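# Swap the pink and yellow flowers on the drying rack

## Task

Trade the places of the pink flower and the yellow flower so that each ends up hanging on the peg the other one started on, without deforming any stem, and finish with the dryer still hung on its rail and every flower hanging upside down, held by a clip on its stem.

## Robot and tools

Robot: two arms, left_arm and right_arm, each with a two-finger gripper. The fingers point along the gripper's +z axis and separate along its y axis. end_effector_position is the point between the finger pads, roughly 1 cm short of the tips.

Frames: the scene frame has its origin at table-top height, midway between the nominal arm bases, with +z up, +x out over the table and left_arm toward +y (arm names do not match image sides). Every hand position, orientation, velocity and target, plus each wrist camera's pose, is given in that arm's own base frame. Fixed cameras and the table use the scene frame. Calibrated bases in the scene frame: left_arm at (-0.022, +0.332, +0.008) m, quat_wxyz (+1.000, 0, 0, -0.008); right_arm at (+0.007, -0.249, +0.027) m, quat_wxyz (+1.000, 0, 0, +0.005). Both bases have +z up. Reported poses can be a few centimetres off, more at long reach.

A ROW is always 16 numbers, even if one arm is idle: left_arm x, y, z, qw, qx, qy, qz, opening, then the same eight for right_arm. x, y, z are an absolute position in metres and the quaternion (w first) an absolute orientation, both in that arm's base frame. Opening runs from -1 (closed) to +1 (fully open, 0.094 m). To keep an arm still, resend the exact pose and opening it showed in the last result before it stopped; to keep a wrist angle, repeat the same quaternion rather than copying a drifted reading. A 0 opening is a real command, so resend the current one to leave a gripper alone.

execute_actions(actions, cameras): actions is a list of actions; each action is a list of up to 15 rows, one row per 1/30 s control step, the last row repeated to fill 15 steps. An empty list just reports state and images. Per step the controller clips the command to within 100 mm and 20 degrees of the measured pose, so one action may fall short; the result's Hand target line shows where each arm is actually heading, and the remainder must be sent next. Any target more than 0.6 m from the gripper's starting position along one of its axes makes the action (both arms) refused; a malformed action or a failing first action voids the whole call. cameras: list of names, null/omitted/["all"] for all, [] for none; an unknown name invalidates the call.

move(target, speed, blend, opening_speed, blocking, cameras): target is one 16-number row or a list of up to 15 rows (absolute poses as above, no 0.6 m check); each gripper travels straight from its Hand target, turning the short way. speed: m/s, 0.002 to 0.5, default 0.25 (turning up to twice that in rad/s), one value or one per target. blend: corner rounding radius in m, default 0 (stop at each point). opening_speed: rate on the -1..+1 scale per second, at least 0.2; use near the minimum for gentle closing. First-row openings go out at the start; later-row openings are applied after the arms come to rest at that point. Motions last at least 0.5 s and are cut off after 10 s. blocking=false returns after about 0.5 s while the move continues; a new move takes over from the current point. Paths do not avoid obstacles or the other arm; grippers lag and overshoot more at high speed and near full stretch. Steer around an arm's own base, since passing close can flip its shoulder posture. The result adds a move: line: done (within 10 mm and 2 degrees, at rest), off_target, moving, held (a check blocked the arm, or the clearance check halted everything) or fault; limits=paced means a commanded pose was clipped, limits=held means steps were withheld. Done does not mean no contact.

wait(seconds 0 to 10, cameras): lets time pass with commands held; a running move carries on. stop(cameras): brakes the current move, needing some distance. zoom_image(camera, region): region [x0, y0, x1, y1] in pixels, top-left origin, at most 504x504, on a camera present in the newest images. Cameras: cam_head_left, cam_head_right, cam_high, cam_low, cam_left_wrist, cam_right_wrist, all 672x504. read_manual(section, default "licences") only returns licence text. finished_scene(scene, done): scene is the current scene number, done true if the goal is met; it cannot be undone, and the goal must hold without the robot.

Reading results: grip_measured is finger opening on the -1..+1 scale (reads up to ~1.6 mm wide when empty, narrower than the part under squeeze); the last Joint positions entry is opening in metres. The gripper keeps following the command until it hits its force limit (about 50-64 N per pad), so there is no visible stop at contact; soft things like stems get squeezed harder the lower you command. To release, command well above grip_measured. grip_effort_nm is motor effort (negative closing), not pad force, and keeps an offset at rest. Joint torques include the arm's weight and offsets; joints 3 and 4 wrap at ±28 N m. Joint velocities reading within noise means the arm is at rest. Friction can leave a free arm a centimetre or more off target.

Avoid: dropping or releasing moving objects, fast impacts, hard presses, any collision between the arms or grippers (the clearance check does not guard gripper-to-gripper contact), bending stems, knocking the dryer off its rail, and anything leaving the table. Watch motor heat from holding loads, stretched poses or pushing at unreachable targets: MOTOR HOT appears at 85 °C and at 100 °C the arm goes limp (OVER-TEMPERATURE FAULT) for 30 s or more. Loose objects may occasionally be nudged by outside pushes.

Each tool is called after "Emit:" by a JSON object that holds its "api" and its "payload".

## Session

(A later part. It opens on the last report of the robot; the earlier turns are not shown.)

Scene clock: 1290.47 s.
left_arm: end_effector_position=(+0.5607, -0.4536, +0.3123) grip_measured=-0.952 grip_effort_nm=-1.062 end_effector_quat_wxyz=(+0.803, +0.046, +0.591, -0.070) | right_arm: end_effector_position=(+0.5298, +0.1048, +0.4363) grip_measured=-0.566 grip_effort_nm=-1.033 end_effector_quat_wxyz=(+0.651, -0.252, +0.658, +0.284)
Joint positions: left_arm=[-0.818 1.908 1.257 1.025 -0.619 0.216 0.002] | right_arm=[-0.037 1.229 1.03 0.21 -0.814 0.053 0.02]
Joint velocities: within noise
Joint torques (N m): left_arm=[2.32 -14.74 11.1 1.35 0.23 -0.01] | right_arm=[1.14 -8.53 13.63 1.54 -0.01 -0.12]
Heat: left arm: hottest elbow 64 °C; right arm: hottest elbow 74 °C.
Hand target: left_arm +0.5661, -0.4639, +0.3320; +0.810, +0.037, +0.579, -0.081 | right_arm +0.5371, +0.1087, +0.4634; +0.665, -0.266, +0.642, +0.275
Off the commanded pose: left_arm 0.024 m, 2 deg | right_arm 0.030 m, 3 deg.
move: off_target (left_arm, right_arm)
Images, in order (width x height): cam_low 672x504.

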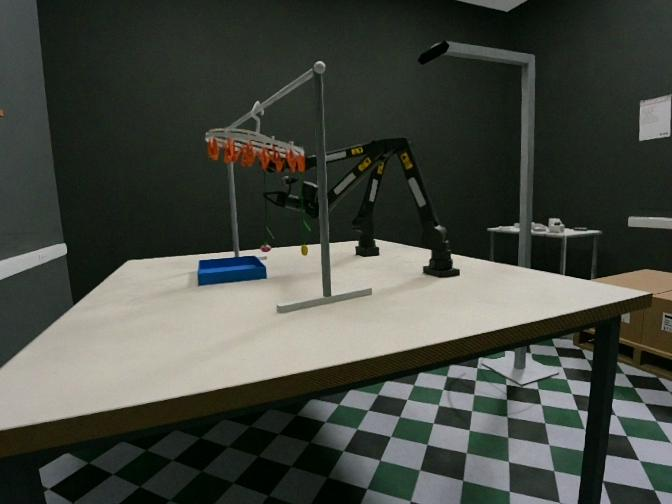

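Emit:
{"api": "move", "payload": {"target": [0.5690, -0.4640, 0.342, 0.8075, 0.0370, 0.5828, -0.0811, -0.97, 0.5390, 0.1090, 0.464, 0.6646, -0.2659, 0.6418, 0.2753, -0.62], "speed": 0.02, "cameras": ["cam_left_wrist", "cam_low"]}}

Emit:
{"api": "zoom_image", "payload": {"camera": "cam_low", "region": [246, 155, 288, 205]}}

Scene clock: 1295.47 s.
left_arm: end_effector_position=(+0.5632, -0.4562, +0.3076) grip_measured=-0.952 grip_effort_nm=-1.067 end_effector_quat_wxyz=(+0.796, +0.054, +0.600, -0.064) | right_arm: end_effector_position=(+0.5298, +0.1048, +0.4363) grip_measured=-0.566 grip_effort_nm=-1.038 end_effector_quat_wxyz=(+0.651, -0.252, +0.658, +0.284)
Joint positions: left_arm=[-0.818 1.908 1.262 0.989 -0.619 0.213 0.002] | right_arm=[-0.037 1.229 1.03 0.21 -0.814 0.053 0.02]
Joint velocities: within noise
Joint torques (N m): left_arm=[2.49 -16.32 11.15 1.4 0.26 -0.07] | right_arm=[1.08 -8.7 13.67 1.48 -0.01 -0.12]
Heat: left arm: hottest elbow 65 °C; right arm: hottest elbow 74 °C.
Hand target: left_arm +0.5669, -0.4623, +0.3420; +0.808, +0.037, +0.583, -0.081 | right_arm +0.5371, +0.1087, +0.4634; +0.665, -0.266, +0.642, +0.275
Off the commanded pose: left_arm 0.036 m, 4 deg | right_arm 0.030 m, 3 deg.
move: off_target (left_arm, right_arm)
camera_calibration:
cam_left_wrist: T_world_to_cam=[[-0.15839, -0.987177, -0.0198583, -0.355189], [-0.150888, 0.0440758, -0.987568, 0.447568], [0.975779, -0.153425, -0.155934, -0.481107], [0, 0, 0, 1]] pos_world=[0.480729, -0.444175, 0.35993]
Images, in order (width x height): cam_low 672x504, cam_left_wrist 672x504.

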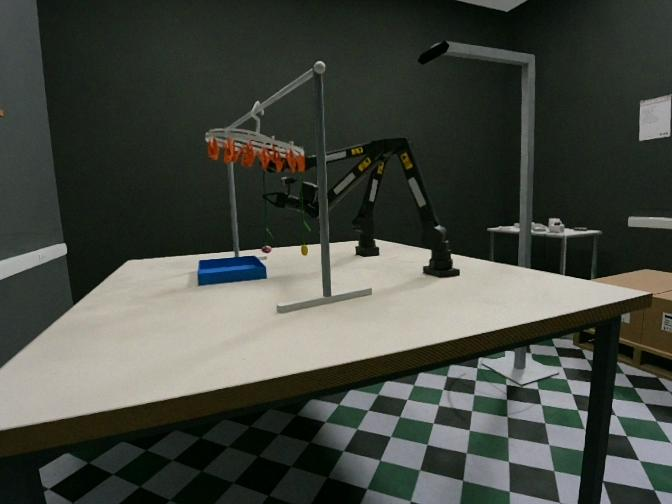

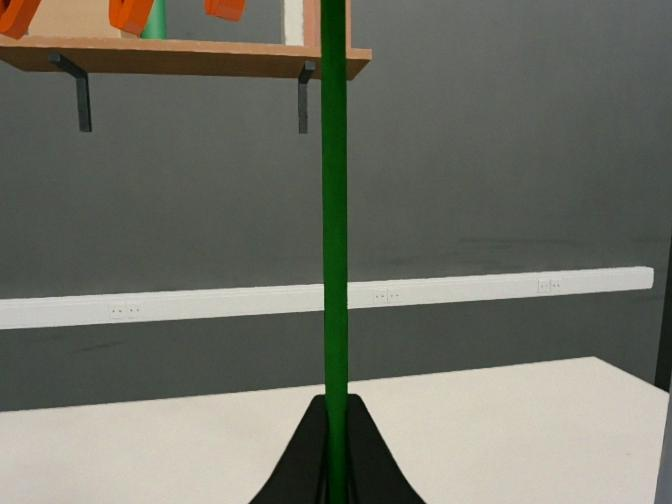

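Scaled by 10.080 from the camera's 672x504 image, which has a finer 960x720 frame.

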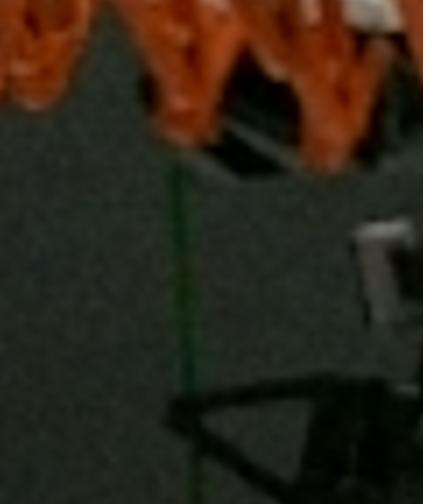

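Emit:
{"api": "move", "payload": {"target": [0.5655, -0.4610, 0.350, 0.8140, 0.0358, 0.5738, -0.0814, -0.97, 0.5390, 0.1090, 0.464, 0.6646, -0.2659, 0.6418, 0.2753, -0.62], "speed": 0.02, "cameras": ["cam_low"]}}

Emit:
{"api": "zoom_image", "payload": {"camera": "cam_low", "region": [246, 155, 288, 205]}}

Scene clock: 1299.63 s.
left_arm: end_effector_position=(+0.5631, -0.4568, +0.3077) grip_measured=-0.952 grip_effort_nm=-1.067 end_effector_quat_wxyz=(+0.796, +0.055, +0.600, -0.066) | right_arm: end_effector_position=(+0.5298, +0.1048, +0.4363) grip_measured=-0.566 grip_effort_nm=-1.033 end_effector_quat_wxyz=(+0.651, -0.252, +0.658, +0.284)
Joint positions: left_arm=[-0.818 1.908 1.262 0.988 -0.616 0.213 0.002] | right_arm=[-0.037 1.229 1.03 0.21 -0.814 0.053 0.02]
Joint velocities: within noise
Joint torques (N m): left_arm=[2.43 -16.97 10.65 2.41 0.3 0.11] | right_arm=[1.2 -8.53 13.61 1.5 -0.01 -0.12]
Heat: left arm: hottest elbow 65 °C; right arm: hottest elbow 74 °C.
Hand target: left_arm +0.5635, -0.4592, +0.3496; +0.814, +0.036, +0.574, -0.081 | right_arm +0.5371, +0.1087, +0.4634; +0.665, -0.266, +0.642, +0.275
Off the commanded pose: left_arm 0.043 m, 5 deg | right_arm 0.030 m, 3 deg.
move: off_target (left_arm, right_arm)
Images, in order (width x height): cam_low 672x504.

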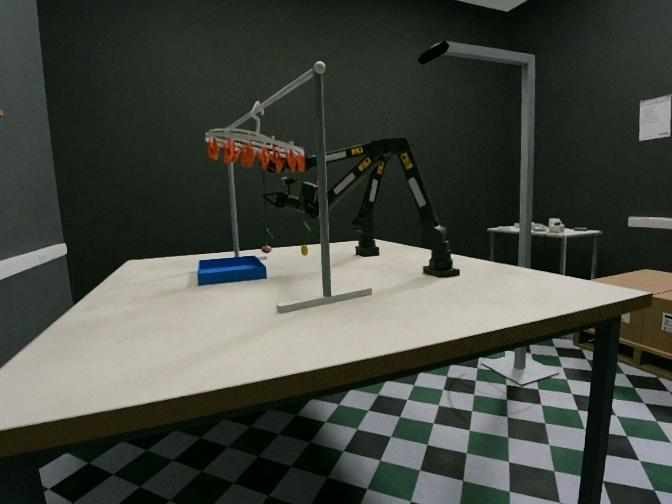

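Scaled by 10.080 from the camera's 672x504 image, which has a finer 960x720 frame.

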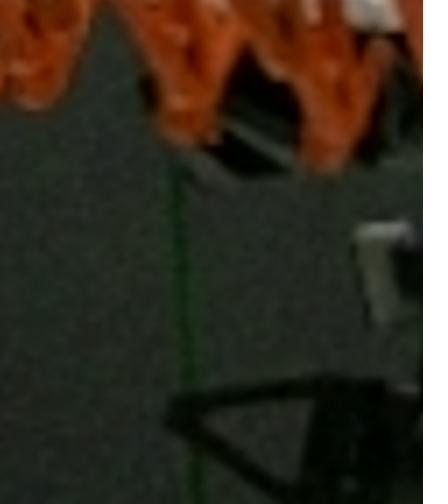

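Emit:
{"api": "move", "payload": {"target": [0.5600, -0.4560, 0.335, 0.8170, 0.0352, 0.5695, -0.0816, -0.97, 0.5390, 0.1090, 0.464, 0.6646, -0.2659, 0.6418, 0.2753, -0.62], "speed": 0.02, "cameras": ["cam_low"]}}

Emit:
{"api": "zoom_image", "payload": {"camera": "cam_low", "region": [246, 155, 288, 205]}}

Scene clock: 1303.50 s.
left_arm: end_effector_position=(+0.5603, -0.4543, +0.3179) grip_measured=-0.952 grip_effort_nm=-1.067 end_effector_quat_wxyz=(+0.807, +0.043, +0.584, -0.075) | right_arm: end_effector_position=(+0.5298, +0.1048, +0.4363) grip_measured=-0.566 grip_effort_nm=-1.033 end_effector_quat_wxyz=(+0.651, -0.252, +0.658, +0.284)
Joint positions: left_arm=[-0.818 1.908 1.262 1.039 -0.614 0.215 0.002] | right_arm=[-0.037 1.229 1.03 0.21 -0.814 0.053 0.02]
Joint velocities: within noise
Joint torques (N m): left_arm=[2.49 -15.74 8.58 2.61 0.29 0.17] | right_arm=[1.14 -8.53 13.68 1.48 -0.02 -0.11]
Heat: left arm: hottest elbow 66 °C; right arm: hottest elbow 74 °C.
Hand target: left_arm +0.5596, -0.4558, +0.3349; +0.817, +0.035, +0.570, -0.082 | right_arm +0.5371, +0.1087, +0.4635; +0.665, -0.266, +0.642, +0.275
Off the commanded pose: left_arm 0.017 m, 2 deg | right_arm 0.030 m, 3 deg.
move: off_target (left_arm, right_arm)
Images, in order (width x height): cam_low 672x504.

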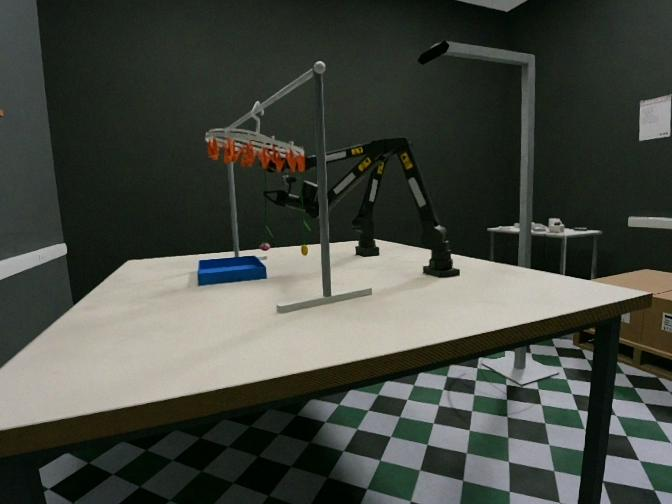

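Scaled by 10.080 from the camera's 672x504 image, which has a finer 960x720 frame.

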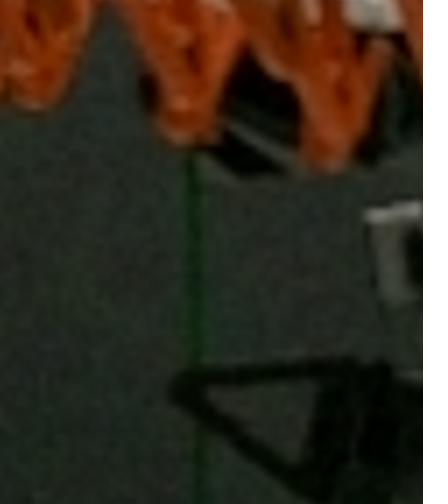

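Emit:
{"api": "move", "payload": {"target": [0.5620, -0.4500, 0.348, 0.8170, 0.0352, 0.5695, -0.0816, -0.97, 0.5390, 0.1090, 0.464, 0.6646, -0.2659, 0.6418, 0.2753, -0.62], "speed": 0.02, "cameras": ["cam_low"]}}

Emit:
{"api": "zoom_image", "payload": {"camera": "cam_low", "region": [246, 155, 288, 205]}}

Scene clock: 1306.97 s.
left_arm: end_effector_position=(+0.5599, -0.4555, +0.3186) grip_measured=-0.952 grip_effort_nm=-1.062 end_effector_quat_wxyz=(+0.808, +0.046, +0.583, -0.078) | right_arm: end_effector_position=(+0.5298, +0.1048, +0.4363) grip_measured=-0.566 grip_effort_nm=-1.033 end_effector_quat_wxyz=(+0.651, -0.252, +0.658, +0.284)
Joint positions: left_arm=[-0.818 1.907 1.262 1.04 -0.606 0.216 0.002] | right_arm=[-0.037 1.229 1.03 0.21 -0.814 0.053 0.02]
Joint velocities: within noise
Joint torques (N m): left_arm=[3.14 -17.96 8.54 1.47 0.3 0.12] | right_arm=[1.2 -8.53 13.65 1.46 -0.01 -0.11]
Heat: left arm: hottest elbow 65 °C; right arm: hottest elbow 74 °C.
Hand target: left_arm +0.5614, -0.4496, +0.3476; +0.817, +0.035, +0.570, -0.082 | right_arm +0.5371, +0.1087, +0.4635; +0.665, -0.266, +0.642, +0.275
Off the commanded pose: left_arm 0.030 m, 2 deg | right_arm 0.030 m, 3 deg.
move: off_target (left_arm, right_arm)
Images, in order (width x height): cam_low 672x504.

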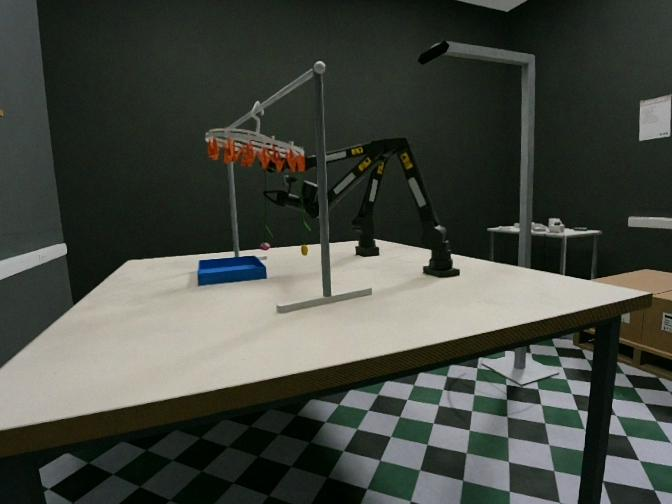

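Scaled by 10.080 from the camera's 672x504 image, which has a finer 960x720 frame.

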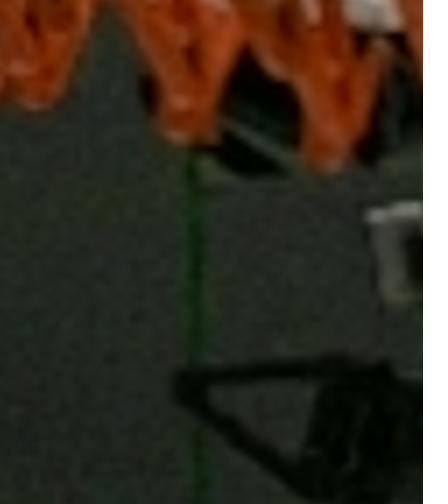

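Emit:
{"api": "move", "payload": {"target": [0.5610, -0.4495, 0.362, 0.8170, 0.0352, 0.5695, -0.0816, -0.97, 0.5390, 0.1090, 0.464, 0.6646, -0.2659, 0.6418, 0.2753, -0.62], "speed": 0.02, "cameras": []}}

Scene clock: 1309.90 s.
left_arm: end_effector_position=(+0.5585, -0.4541, +0.3288) grip_measured=-0.952 grip_effort_nm=-1.062 end_effector_quat_wxyz=(+0.806, +0.048, +0.585, -0.077) | right_arm: end_effector_position=(+0.5298, +0.1048, +0.4363) grip_measured=-0.566 grip_effort_nm=-1.033 end_effector_quat_wxyz=(+0.651, -0.252, +0.658, +0.284)
Joint positions: left_arm=[-0.818 1.884 1.262 1.011 -0.605 0.216 0.002] | right_arm=[-0.037 1.229 1.03 0.21 -0.814 0.053 0.02]
Joint velocities: within noise
Joint torques (N m): left_arm=[3.02 -17.49 9.2 1.36 0.25 0.12] | right_arm=[1.14 -8.59 13.63 1.47 -0.02 -0.12]
Heat: left arm: hottest elbow 65 °C; right arm: hottest elbow 75 °C.
Hand target: left_arm +0.5600, -0.4488, +0.3617; +0.817, +0.035, +0.569, -0.082 | right_arm +0.5371, +0.1087, +0.4635; +0.665, -0.266, +0.642, +0.275
Off the commanded pose: left_arm 0.034 m, 3 deg | right_arm 0.030 m, 3 deg.
move: off_target (left_arm, right_arm)
No camera images: "cameras" was empty.

Emit:
{"api": "move", "payload": {"target": [0.5610, -0.4485, 0.367, 0.8170, 0.0352, 0.5695, -0.0816, -0.97, 0.5390, 0.1090, 0.464, 0.6646, -0.2659, 0.6418, 0.2753, -0.62], "speed": 0.02, "cameras": ["cam_left_wrist", "cam_low"]}}

Emit:
{"api": "zoom_image", "payload": {"camera": "cam_low", "region": [246, 145, 288, 195]}}

Scene clock: 1313.57 s.
left_arm: end_effector_position=(+0.5578, -0.4535, +0.3331) grip_measured=-0.952 grip_effort_nm=-1.067 end_effector_quat_wxyz=(+0.806, +0.048, +0.585, -0.076) | right_arm: end_effector_position=(+0.5298, +0.1048, +0.4363) grip_measured=-0.566 grip_effort_nm=-1.033 end_effector_quat_wxyz=(+0.651, -0.252, +0.658, +0.284)
Joint positions: left_arm=[-0.818 1.875 1.262 1 -0.605 0.216 0.002] | right_arm=[-0.037 1.229 1.03 0.21 -0.814 0.053 0.02]
Joint velocities: within noise
Joint torques (N m): left_arm=[3.19 -17.44 9.39 1.42 0.29 0.11] | right_arm=[1.14 -8.7 13.65 1.54 -0.03 -0.11]
Heat: left arm: hottest elbow 65 °C; right arm: hottest elbow 75 °C.
Hand target: left_arm +0.5599, -0.4478, +0.3667; +0.817, +0.035, +0.569, -0.082 | right_arm +0.5371, +0.1087, +0.4635; +0.665, -0.266, +0.642, +0.275
Off the commanded pose: left_arm 0.034 m, 3 deg | right_arm 0.030 m, 3 deg.
move: off_target (left_arm, right_arm)
camera_calibration:
cam_left_wrist: T_world_to_cam=[[-0.170639, -0.985334, 0.000131941, -0.351772], [-0.116603, 0.0200602, -0.992976, 0.443574], [0.97841, -0.169456, -0.118316, -0.492695], [0, 0, 0, 1]] pos_world=[0.473754, -0.439001, 0.382212]
Images, in order (width x height): cam_low 672x504, cam_left_wrist 672x504.

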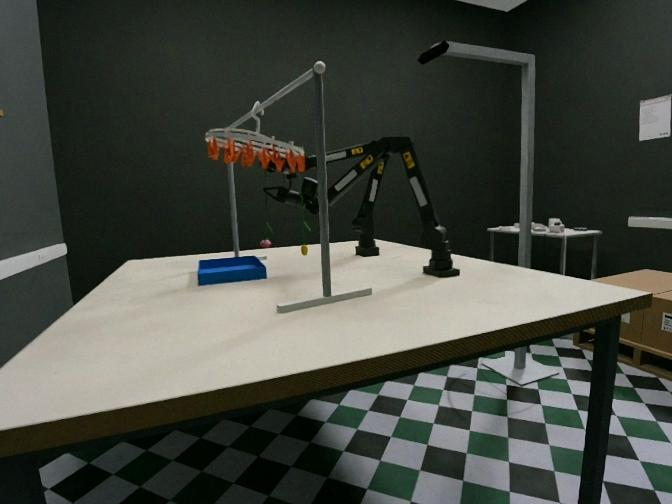

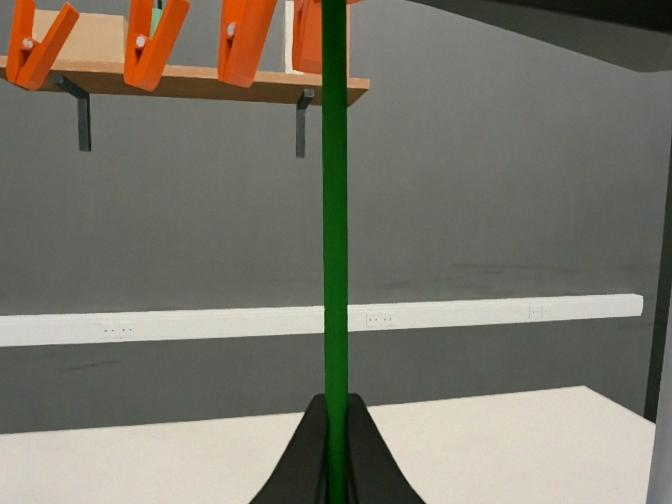

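Scaled by 10.080 from the camera's 672x504 image, which has a finer 960x720 frame.

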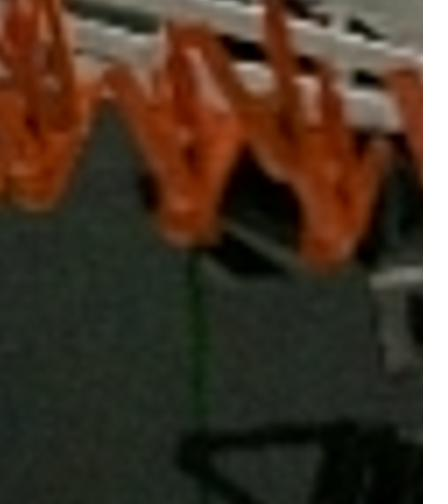

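Emit:
{"api": "zoom_image", "payload": {"camera": "cam_left_wrist", "region": [270, 0, 420, 90]}}

Scaled by 3.360 from the camera's 672x504 image, which has a finer 960x720 frame.

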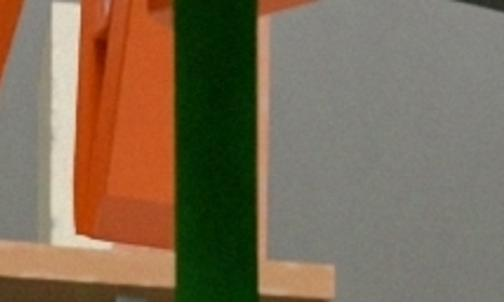

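Emit:
{"api": "zoom_image", "payload": {"camera": "cam_left_wrist", "region": [300, 0, 380, 24]}}

Scaled by 6.300 from the camera's 672x504 image, which has a finer 960x720 frame.

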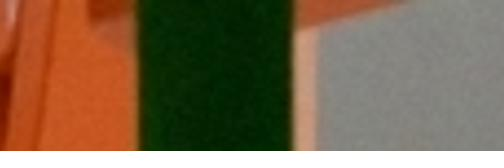

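Emit:
{"api": "move", "payload": {"target": [0.5610, -0.4485, 0.367, 0.8170, 0.0352, 0.5695, -0.0816, -0.97, 0.5390, 0.1090, 0.464, 0.6646, -0.2659, 0.6418, 0.2753, -0.15], "opening_speed": 0.3, "cameras": ["cam_right_wrist"]}}

Emit:
{"api": "zoom_image", "payload": {"camera": "cam_left_wrist", "region": [270, 0, 420, 90]}}

Scene clock: 1333.80 s.
left_arm: end_effector_position=(+0.5577, -0.4533, +0.3336) grip_measured=-0.952 grip_effort_nm=-1.067 end_effector_quat_wxyz=(+0.806, +0.048, +0.585, -0.077) | right_arm: end_effector_position=(+0.5298, +0.1048, +0.4363) grip_measured=-0.152 grip_effort_nm=0.071 end_effector_quat_wxyz=(+0.651, -0.252, +0.658, +0.284)
Joint positions: left_arm=[-0.818 1.874 1.262 1 -0.605 0.216 0.002] | right_arm=[-0.037 1.229 1.03 0.21 -0.814 0.053 0.04]
Joint velocities: within noise
Joint torques (N m): left_arm=[3.14 -17.38 9.39 1.42 0.27 0.11] | right_arm=[1.14 -8.64 13.63 1.5 -0.01 -0.12]
Heat: left arm: hottest elbow 64 °C; right arm: hottest elbow 75 °C.
Hand target: left_arm +0.5600, -0.4478, +0.3666; +0.817, +0.035, +0.569, -0.082 | right_arm +0.5371, +0.1087, +0.4635; +0.665, -0.266, +0.642, +0.275
Off the commanded pose: left_arm 0.034 m, 3 deg | right_arm 0.030 m, 3 deg.
move: off_target (left_arm, right_arm)
camera_calibration:
cam_right_wrist: T_world_to_cam=[[0.70473, -0.708536, -0.0364915, -0.284327], [-0.313127, -0.264467, -0.912145, 0.632756], [0.636637, 0.654243, -0.40824, -0.140835], [0, 0, 0, 1]] pos_world=[0.488168, 0.0580273, 0.509295]
Images, in order (width x height): cam_right_wrist 672x504.

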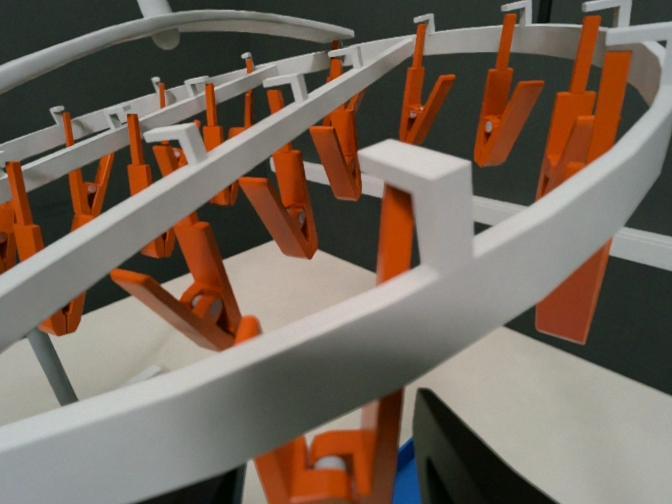

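This scene's latest camera images include none from cam_left_wrist. They are from: cam_right_wrist. cam_left_wrist's image comes with the result of a call that names it in "cameras".

Emit:
{"api": "move", "payload": {"target": [[0.5610, -0.4485, 0.367, 0.8170, 0.0352, 0.5695, -0.0816, -0.97, 0.5390, 0.1090, 0.464, 0.6646, -0.2659, 0.6418, 0.2753, 0.2], [0.5610, -0.4485, 0.367, 0.8170, 0.0352, 0.5695, -0.0816, -0.97, 0.5040, 0.0740, 0.445, 0.6646, -0.2659, 0.6418, 0.2753, 0.2]], "opening_speed": 0.3, "speed": 0.03, "cameras": ["cam_right_wrist"]}}

Emit:
{"api": "zoom_image", "payload": {"camera": "cam_right_wrist", "region": [240, 340, 420, 504]}}

Scene clock: 1345.87 s.
left_arm: end_effector_position=(+0.5574, -0.4531, +0.3349) grip_measured=-0.952 grip_effort_nm=-1.067 end_effector_quat_wxyz=(+0.807, +0.048, +0.584, -0.077) | right_arm: end_effector_position=(+0.5073, +0.0783, +0.4436) grip_measured=+0.199 grip_effort_nm=0.071 end_effector_quat_wxyz=(+0.658, -0.263, +0.647, +0.283)
Joint positions: left_arm=[-0.818 1.872 1.262 1 -0.605 0.216 0.002] | right_arm=[-0.112 1.178 0.993 0.225 -0.904 0.053 0.056]
Joint velocities: within noise
Joint torques (N m): left_arm=[3.25 -17.2 9.42 1.4 0.27 0.11] | right_arm=[-0.15 -9.7 8.25 2.45 -0.08 -0.06]
Heat: left arm: hottest elbow 64 °C; right arm: hottest elbow 75 °C.
Hand target: left_arm +0.5600, -0.4478, +0.3666; +0.817, +0.035, +0.569, -0.082 | right_arm +0.5040, +0.0741, +0.4450; +0.664, -0.266, +0.642, +0.275
Off the commanded pose: left_arm 0.033 m, 3 deg | right_arm 0.006 m, 1 deg.
move: off_target (left_arm)
camera_calibration:
cam_right_wrist: T_world_to_cam=[[0.716171, -0.69782, -0.012068, -0.304401], [-0.281688, -0.273189, -0.919793, 0.613485], [0.638554, 0.662129, -0.392218, -0.114909], [0, 0, 0, 1]] pos_world=[0.464191, 0.0312645, 0.515536]
Images, in order (width x height): cam_right_wrist 672x504.

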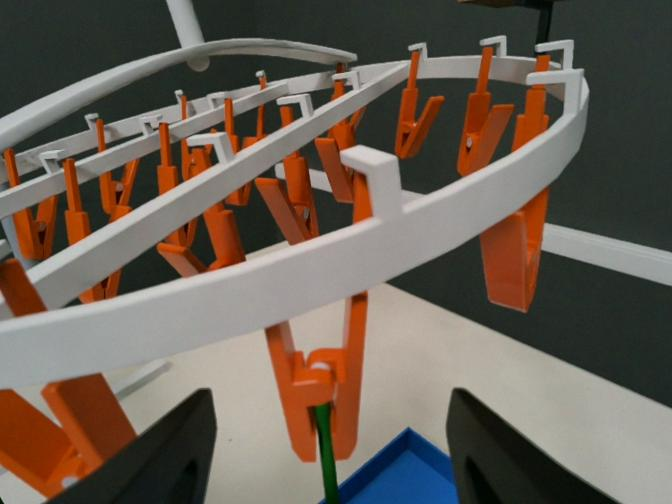

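Scaled by 2.800 from the camera's 672x504 image, which has a finer 960x720 frame.

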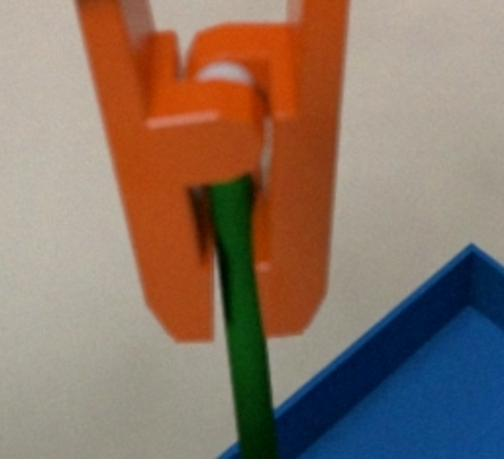

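Emit:
{"api": "move", "payload": {"target": [[0.5610, -0.4485, 0.367, 0.8170, 0.0352, 0.5695, -0.0816, -0.97, 0.470, 0.042, 0.447, 0.6646, -0.2659, 0.6418, 0.2753, 0.2], [0.5610, -0.4485, 0.367, 0.8170, 0.0352, 0.5695, -0.0816, -0.97, 0.430, 0.013, 0.458, 0.6533, -0.2706, 0.6533, 0.2706, 0.2]], "speed": 0.05, "blend": 0.01, "cameras": ["cam_right_wrist"]}}

Emit:
{"api": "zoom_image", "payload": {"camera": "cam_right_wrist", "region": [260, 260, 420, 470]}}

Scene clock: 1357.97 s.
left_arm: end_effector_position=(+0.5574, -0.4531, +0.3349) grip_measured=-0.952 grip_effort_nm=-1.067 end_effector_quat_wxyz=(+0.807, +0.048, +0.584, -0.077) | right_arm: end_effector_position=(+0.4324, +0.0164, +0.4617) grip_measured=+0.199 grip_effort_nm=0.066 end_effector_quat_wxyz=(+0.653, -0.270, +0.651, +0.276)
Joint positions: left_arm=[-0.818 1.872 1.262 1 -0.605 0.216 0.002] | right_arm=[-0.327 0.999 0.932 0.08 -1.12 0.017 0.056]
Joint velocities: within noise
Joint torques (N m): left_arm=[3.19 -17.14 9.42 1.42 0.27 0.12] | right_arm=[-0.32 -6.12 8.4 1.28 -0.1 -0.12]
Heat: left arm: hottest elbow 64 °C; right arm: hottest elbow 74 °C.
Hand target: left_arm +0.5600, -0.4478, +0.3666; +0.817, +0.035, +0.569, -0.082 | right_arm +0.4301, +0.0131, +0.4581; +0.653, -0.271, +0.653, +0.271
Off the commanded pose: left_arm 0.033 m, 3 deg | right_arm 0.006 m, 1 deg.
move: off_target (left_arm)
camera_calibration:
cam_right_wrist: T_world_to_cam=[[0.716532, -0.69755, 0.00258527, -0.30068], [-0.284713, -0.29584, -0.911821, 0.590103], [0.636805, 0.652612, -0.410581, -0.00958389], [0, 0, 0, 1]] pos_world=[0.38956, -0.0289088, 0.53491]
Images, in order (width x height): cam_right_wrist 672x504.

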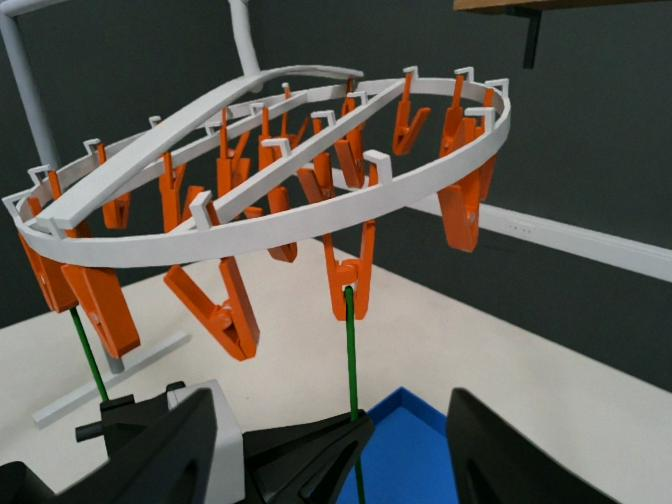

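Scaled by 2.400 from the camera's 672x504 image, which has a finer 960x720 frame.

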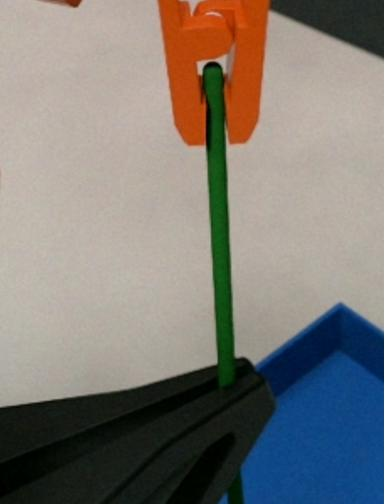

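Emit:
{"api": "zoom_image", "payload": {"camera": "cam_right_wrist", "region": [320, 255, 384, 325]}}

Scaled by 7.200 from the camera's 672x504 image, which has a finer 960x720 frame.

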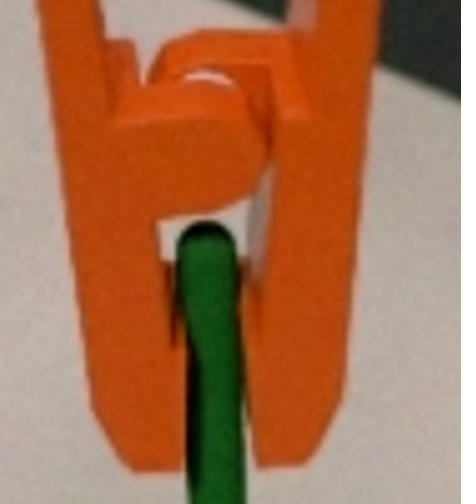

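Emit:
{"api": "move", "payload": {"target": [[0.5600, -0.4500, 0.355, 0.8150, 0.0355, 0.5724, -0.0815, -0.97, 0.4301, 0.0131, 0.458, 0.6533, -0.2706, 0.6533, 0.2706, 0.2], [0.5600, -0.4500, 0.355, 0.8150, 0.0355, 0.5724, -0.0815, -0.55, 0.4301, 0.0131, 0.458, 0.6533, -0.2706, 0.6533, 0.2706, 0.2]], "speed": 0.02, "opening_speed": 0.2, "cameras": ["cam_left_wrist", "cam_right_wrist"]}}

Emit:
{"api": "zoom_image", "payload": {"camera": "cam_right_wrist", "region": [320, 255, 400, 345]}}

Scene clock: 1371.60 s.
left_arm: end_effector_position=(+0.5574, -0.4531, +0.3349) grip_measured=-0.552 grip_effort_nm=0.056 end_effector_quat_wxyz=(+0.807, +0.048, +0.584, -0.077) | right_arm: end_effector_position=(+0.4323, +0.0164, +0.4616) grip_measured=+0.199 grip_effort_nm=0.076 end_effector_quat_wxyz=(+0.653, -0.271, +0.651, +0.276)
Joint positions: left_arm=[-0.818 1.872 1.262 1 -0.605 0.216 0.021] | right_arm=[-0.327 0.999 0.932 0.08 -1.12 0.016 0.056]
Joint velocities: within noise
Joint torques (N m): left_arm=[2.9 -16.03 8.84 2.04 0.11 0.08] | right_arm=[-0.21 -5.95 8.42 1.35 -0.09 -0.11]
Heat: left arm: hottest elbow 64 °C; right arm: hottest elbow 73 °C.
Hand target: left_arm +0.5595, -0.4498, +0.3548; +0.815, +0.036, +0.572, -0.082 | right_arm +0.4301, +0.0132, +0.4581; +0.653, -0.271, +0.653, +0.271
Off the commanded pose: left_arm 0.020 m, 2 deg | right_arm 0.005 m, 1 deg.
move: off_target (left_arm); target 2's new opening was sent with left_arm's hand 0.020 m and 2 deg from that target
camera_calibration:
cam_left_wrist: T_world_to_cam=[[-0.170989, -0.985272, 0.00162565, -0.351786], [-0.114679, 0.0182631, -0.993235, 0.443566], [0.978576, -0.170018, -0.116113, -0.493125], [0, 0, 0, 1]] pos_world=[0.473277, -0.438546, 0.383879]
cam_right_wrist: T_world_to_cam=[[0.716792, -0.697279, 0.00338735, -0.301103], [-0.284189, -0.296571, -0.911747, 0.589802], [0.636746, 0.65257, -0.410739, -0.00950862], [0, 0, 0, 1]] pos_world=[0.389498, -0.028829, 0.534864]
Images, in order (width x height): cam_left_wrist 672x504, cam_right_wrist 672x504.

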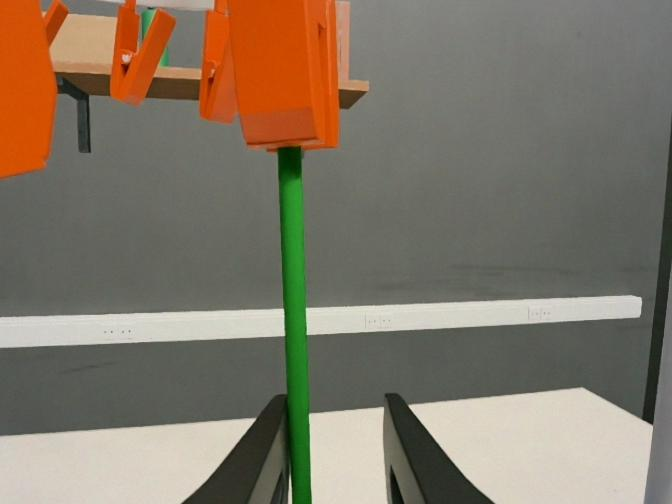

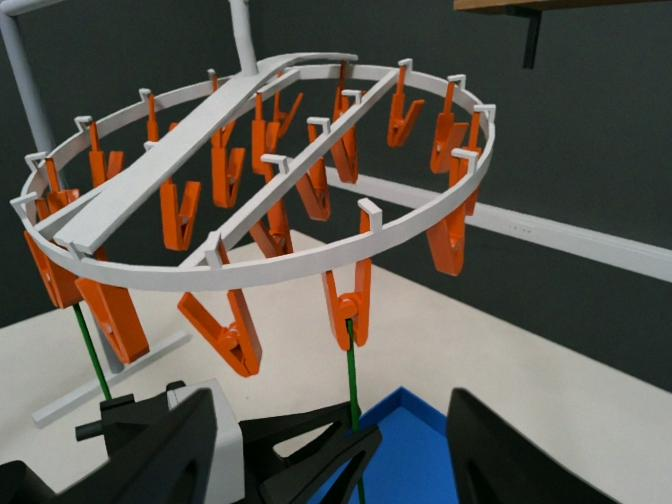

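Scaled by 5.600 from the camera's 672x504 image, which has a finer 960x720 frame.

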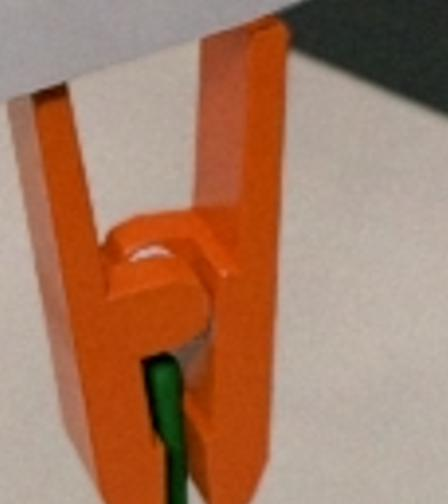

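Emit:
{"api": "move", "payload": {"target": [[0.5600, -0.4500, 0.355, 0.8150, 0.0355, 0.5724, -0.0815, -0.1, 0.4301, 0.0131, 0.458, 0.6533, -0.2706, 0.6533, 0.2706, 0.2]], "speed": 0.02, "opening_speed": 0.2, "cameras": ["cam_left_wrist"]}}

Scene clock: 1392.23 s.
left_arm: end_effector_position=(+0.5574, -0.4531, +0.3349) grip_measured=-0.102 grip_effort_nm=0.056 end_effector_quat_wxyz=(+0.807, +0.048, +0.584, -0.077) | right_arm: end_effector_position=(+0.4323, +0.0164, +0.4616) grip_measured=+0.199 grip_effort_nm=0.071 end_effector_quat_wxyz=(+0.653, -0.271, +0.651, +0.276)
Joint positions: left_arm=[-0.818 1.872 1.262 1 -0.605 0.216 0.042] | right_arm=[-0.327 0.999 0.932 0.08 -1.12 0.016 0.056]
Joint velocities: within noise
Joint torques (N m): left_arm=[2.9 -16.03 8.83 2.04 0.11 0.07] | right_arm=[-0.15 -5.89 8.43 1.33 -0.1 -0.11]
Heat: left arm: hottest elbow 63 °C; right arm: hottest elbow 72 °C.
Hand target: left_arm +0.5595, -0.4498, +0.3548; +0.815, +0.036, +0.572, -0.082 | right_arm +0.4301, +0.0132, +0.4581; +0.653, -0.271, +0.653, +0.271
Off the commanded pose: left_arm 0.020 m, 2 deg | right_arm 0.005 m, 1 deg.
move: off_target (left_arm)
camera_calibration:
cam_left_wrist: T_world_to_cam=[[-0.170989, -0.985272, 0.00162565, -0.351786], [-0.114679, 0.0182631, -0.993235, 0.443566], [0.978576, -0.170018, -0.116113, -0.493125], [0, 0, 0, 1]] pos_world=[0.473277, -0.438546, 0.383879]
Images, in order (width x height): cam_left_wrist 672x504.

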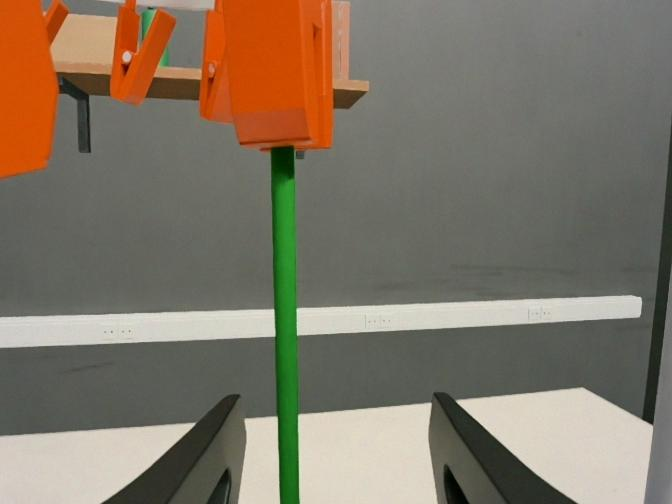

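Emit:
{"api": "move", "payload": {"target": [[0.525, -0.4440, 0.338, 0.8080, 0.0370, 0.5825, -0.0811, -0.1, 0.4301, 0.0131, 0.458, 0.6533, -0.2706, 0.6533, 0.2706, 0.2], [0.47, -0.4340, 0.332, 0.8080, 0.0370, 0.5825, -0.0811, -0.1, 0.4301, 0.0131, 0.458, 0.6533, -0.2706, 0.6533, 0.2706, 0.2]], "speed": 0.03, "blend": 0.01, "cameras": ["cam_left_wrist"]}}

Scene clock: 1400.20 s.
left_arm: end_effector_position=(+0.4790, -0.4341, +0.3137) grip_measured=-0.102 grip_effort_nm=0.051 end_effector_quat_wxyz=(+0.800, +0.044, +0.595, -0.072) | right_arm: end_effector_position=(+0.4323, +0.0164, +0.4616) grip_measured=+0.199 grip_effort_nm=0.076 end_effector_quat_wxyz=(+0.653, -0.271, +0.651, +0.276)
Joint positions: left_arm=[-0.909 1.763 1.039 1.113 -0.706 0.244 0.042] | right_arm=[-0.327 0.999 0.932 0.08 -1.12 0.016 0.056]
Joint velocities: within noise
Joint torques (N m): left_arm=[1.55 -14.97 6.71 2.5 0.06 0.17] | right_arm=[-0.21 -6.18 8.4 1.33 -0.1 -0.12]
Heat: left arm: hottest elbow 62 °C; right arm: hottest elbow 71 °C.
Hand target: left_arm +0.4702, -0.4340, +0.3316; +0.808, +0.037, +0.583, -0.081 | right_arm +0.4301, +0.0132, +0.4581; +0.653, -0.271, +0.653, +0.271
Off the commanded pose: left_arm 0.020 m, 2 deg | right_arm 0.005 m, 1 deg.
move: off_target (left_arm)
camera_calibration:
cam_left_wrist: T_world_to_cam=[[-0.159363, -0.987215, 0.0032644, -0.353319], [-0.139729, 0.0192824, -0.990002, 0.424541], [0.977282, -0.158225, -0.141016, -0.40215], [0, 0, 0, 1]] pos_world=[0.396029, -0.420618, 0.36474]
Images, in order (width x height): cam_left_wrist 672x504.

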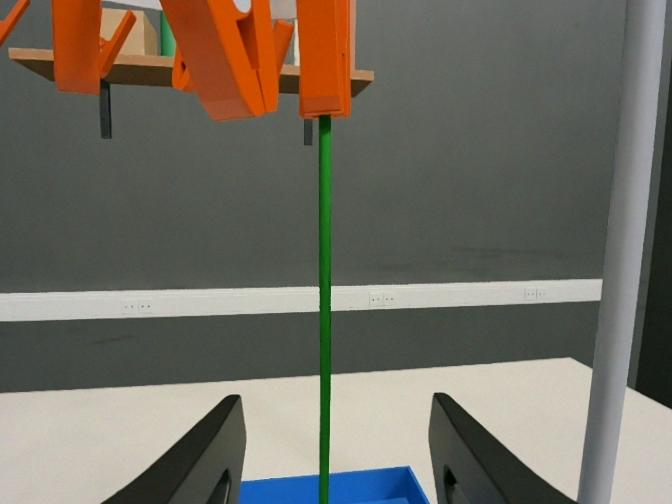

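Emit:
{"api": "move", "payload": {"target": [0.385, -0.4300, 0.305, 0.8050, 0.0374, 0.5865, -0.0808, -0.1, 0.4301, 0.0131, 0.458, 0.6533, -0.2706, 0.6533, 0.2706, 0.2], "speed": 0.06, "cameras": ["cam_right_wrist"]}}

Emit:
{"api": "zoom_image", "payload": {"camera": "cam_right_wrist", "region": [310, 260, 400, 360]}}

Scene clock: 1404.93 s.
left_arm: end_effector_position=(+0.3920, -0.4315, +0.2900) grip_measured=-0.102 grip_effort_nm=0.051 end_effector_quat_wxyz=(+0.798, +0.046, +0.596, -0.072) | right_arm: end_effector_position=(+0.4323, +0.0164, +0.4616) grip_measured=+0.199 grip_effort_nm=0.071 end_effector_quat_wxyz=(+0.653, -0.271, +0.651, +0.276)
Joint positions: left_arm=[-1.053 1.717 0.872 1.285 -0.837 0.324 0.042] | right_arm=[-0.327 0.999 0.932 0.08 -1.12 0.016 0.056]
Joint velocities: within noise
Joint torques (N m): left_arm=[1.85 -13.27 5.96 2.36 0.11 0.16] | right_arm=[-0.21 -5.95 8.43 1.31 -0.09 -0.12]
Heat: left arm: hottest elbow 61 °C; right arm: hottest elbow 70 °C.
Hand target: left_arm +0.3853, -0.4299, +0.3049; +0.805, +0.037, +0.587, -0.081 | right_arm +0.4301, +0.0132, +0.4581; +0.653, -0.271, +0.653, +0.271
Off the commanded pose: left_arm 0.017 m, 2 deg | right_arm 0.005 m, 1 deg.
move: off_target (left_arm)
camera_calibration:
cam_right_wrist: T_world_to_cam=[[0.716792, -0.697279, 0.00338735, -0.301103], [-0.284189, -0.296571, -0.911747, 0.589802], [0.636746, 0.65257, -0.410739, -0.00950862], [0, 0, 0, 1]] pos_world=[0.389498, -0.028829, 0.534864]
Images, in order (width x height): cam_right_wrist 672x504.

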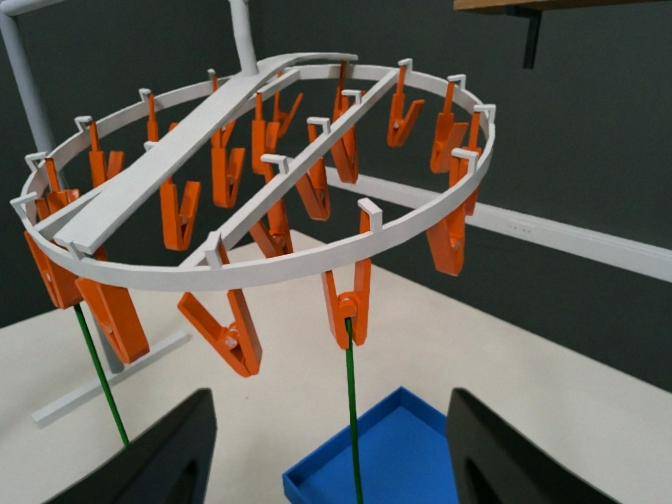

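Scaled by 5.040 from the camera's 672x504 image, which has a finer 960x720 frame.

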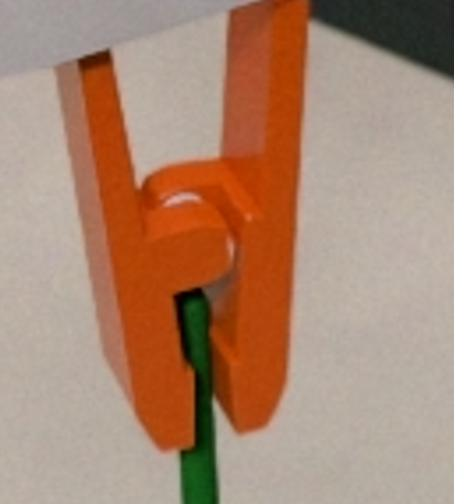

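Emit:
{"api": "wait", "payload": {"seconds": 1.5, "cameras": ["cam_low"]}}

Emit:
{"api": "zoom_image", "payload": {"camera": "cam_low", "region": [190, 90, 340, 280]}}

Scene clock: 1409.00 s.
left_arm: end_effector_position=(+0.3920, -0.4315, +0.2898) grip_measured=-0.102 grip_effort_nm=0.051 end_effector_quat_wxyz=(+0.798, +0.046, +0.596, -0.071) | right_arm: end_effector_position=(+0.4323, +0.0164, +0.4616) grip_measured=+0.199 grip_effort_nm=0.071 end_effector_quat_wxyz=(+0.653, -0.271, +0.651, +0.276)
Joint positions: left_arm=[-1.053 1.717 0.871 1.285 -0.837 0.325 0.042] | right_arm=[-0.327 0.999 0.932 0.08 -1.12 0.016 0.056]
Joint velocities: within noise
Joint torques (N m): left_arm=[1.9 -13.33 5.98 2.4 0.12 0.16] | right_arm=[-0.15 -6.07 8.42 1.33 -0.09 -0.11]
Heat: left arm: hottest elbow 60 °C; right arm: hottest elbow 70 °C.
Hand target: left_arm +0.3853, -0.4299, +0.3048; +0.805, +0.037, +0.587, -0.081 | right_arm +0.4301, +0.0132, +0.4581; +0.653, -0.271, +0.653, +0.271
Tool commands: left_gripper/opening=-0.1 right_gripper/opening=+0.2
Off the commanded pose: left_arm 0.017 m, 2 deg | right_arm 0.005 m, 1 deg.
wait: 1.50 s; at rest from the start
Images, in order (width x height): cam_low 672x504.

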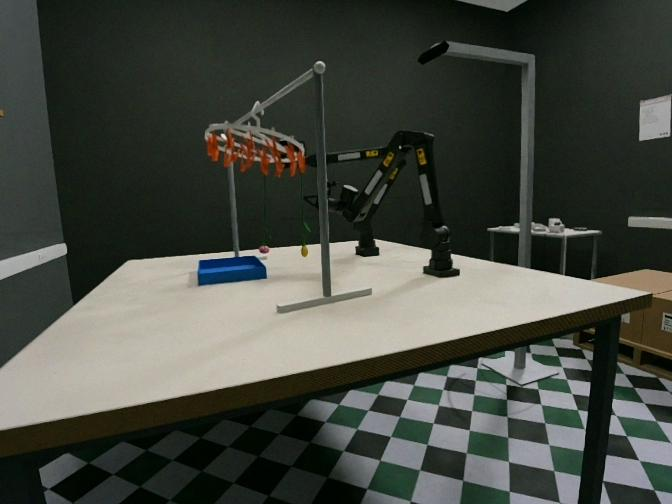

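Scaled by 2.653 from the camera's 672x504 image, which has a finer 960x720 frame.

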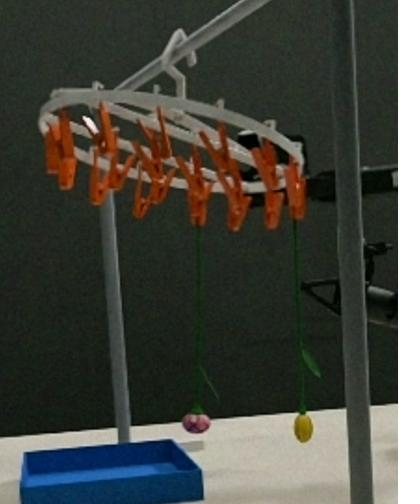

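Emit:
{"api": "finished_scene", "payload": {"scene": 2}}

The scene is finished: the task was done.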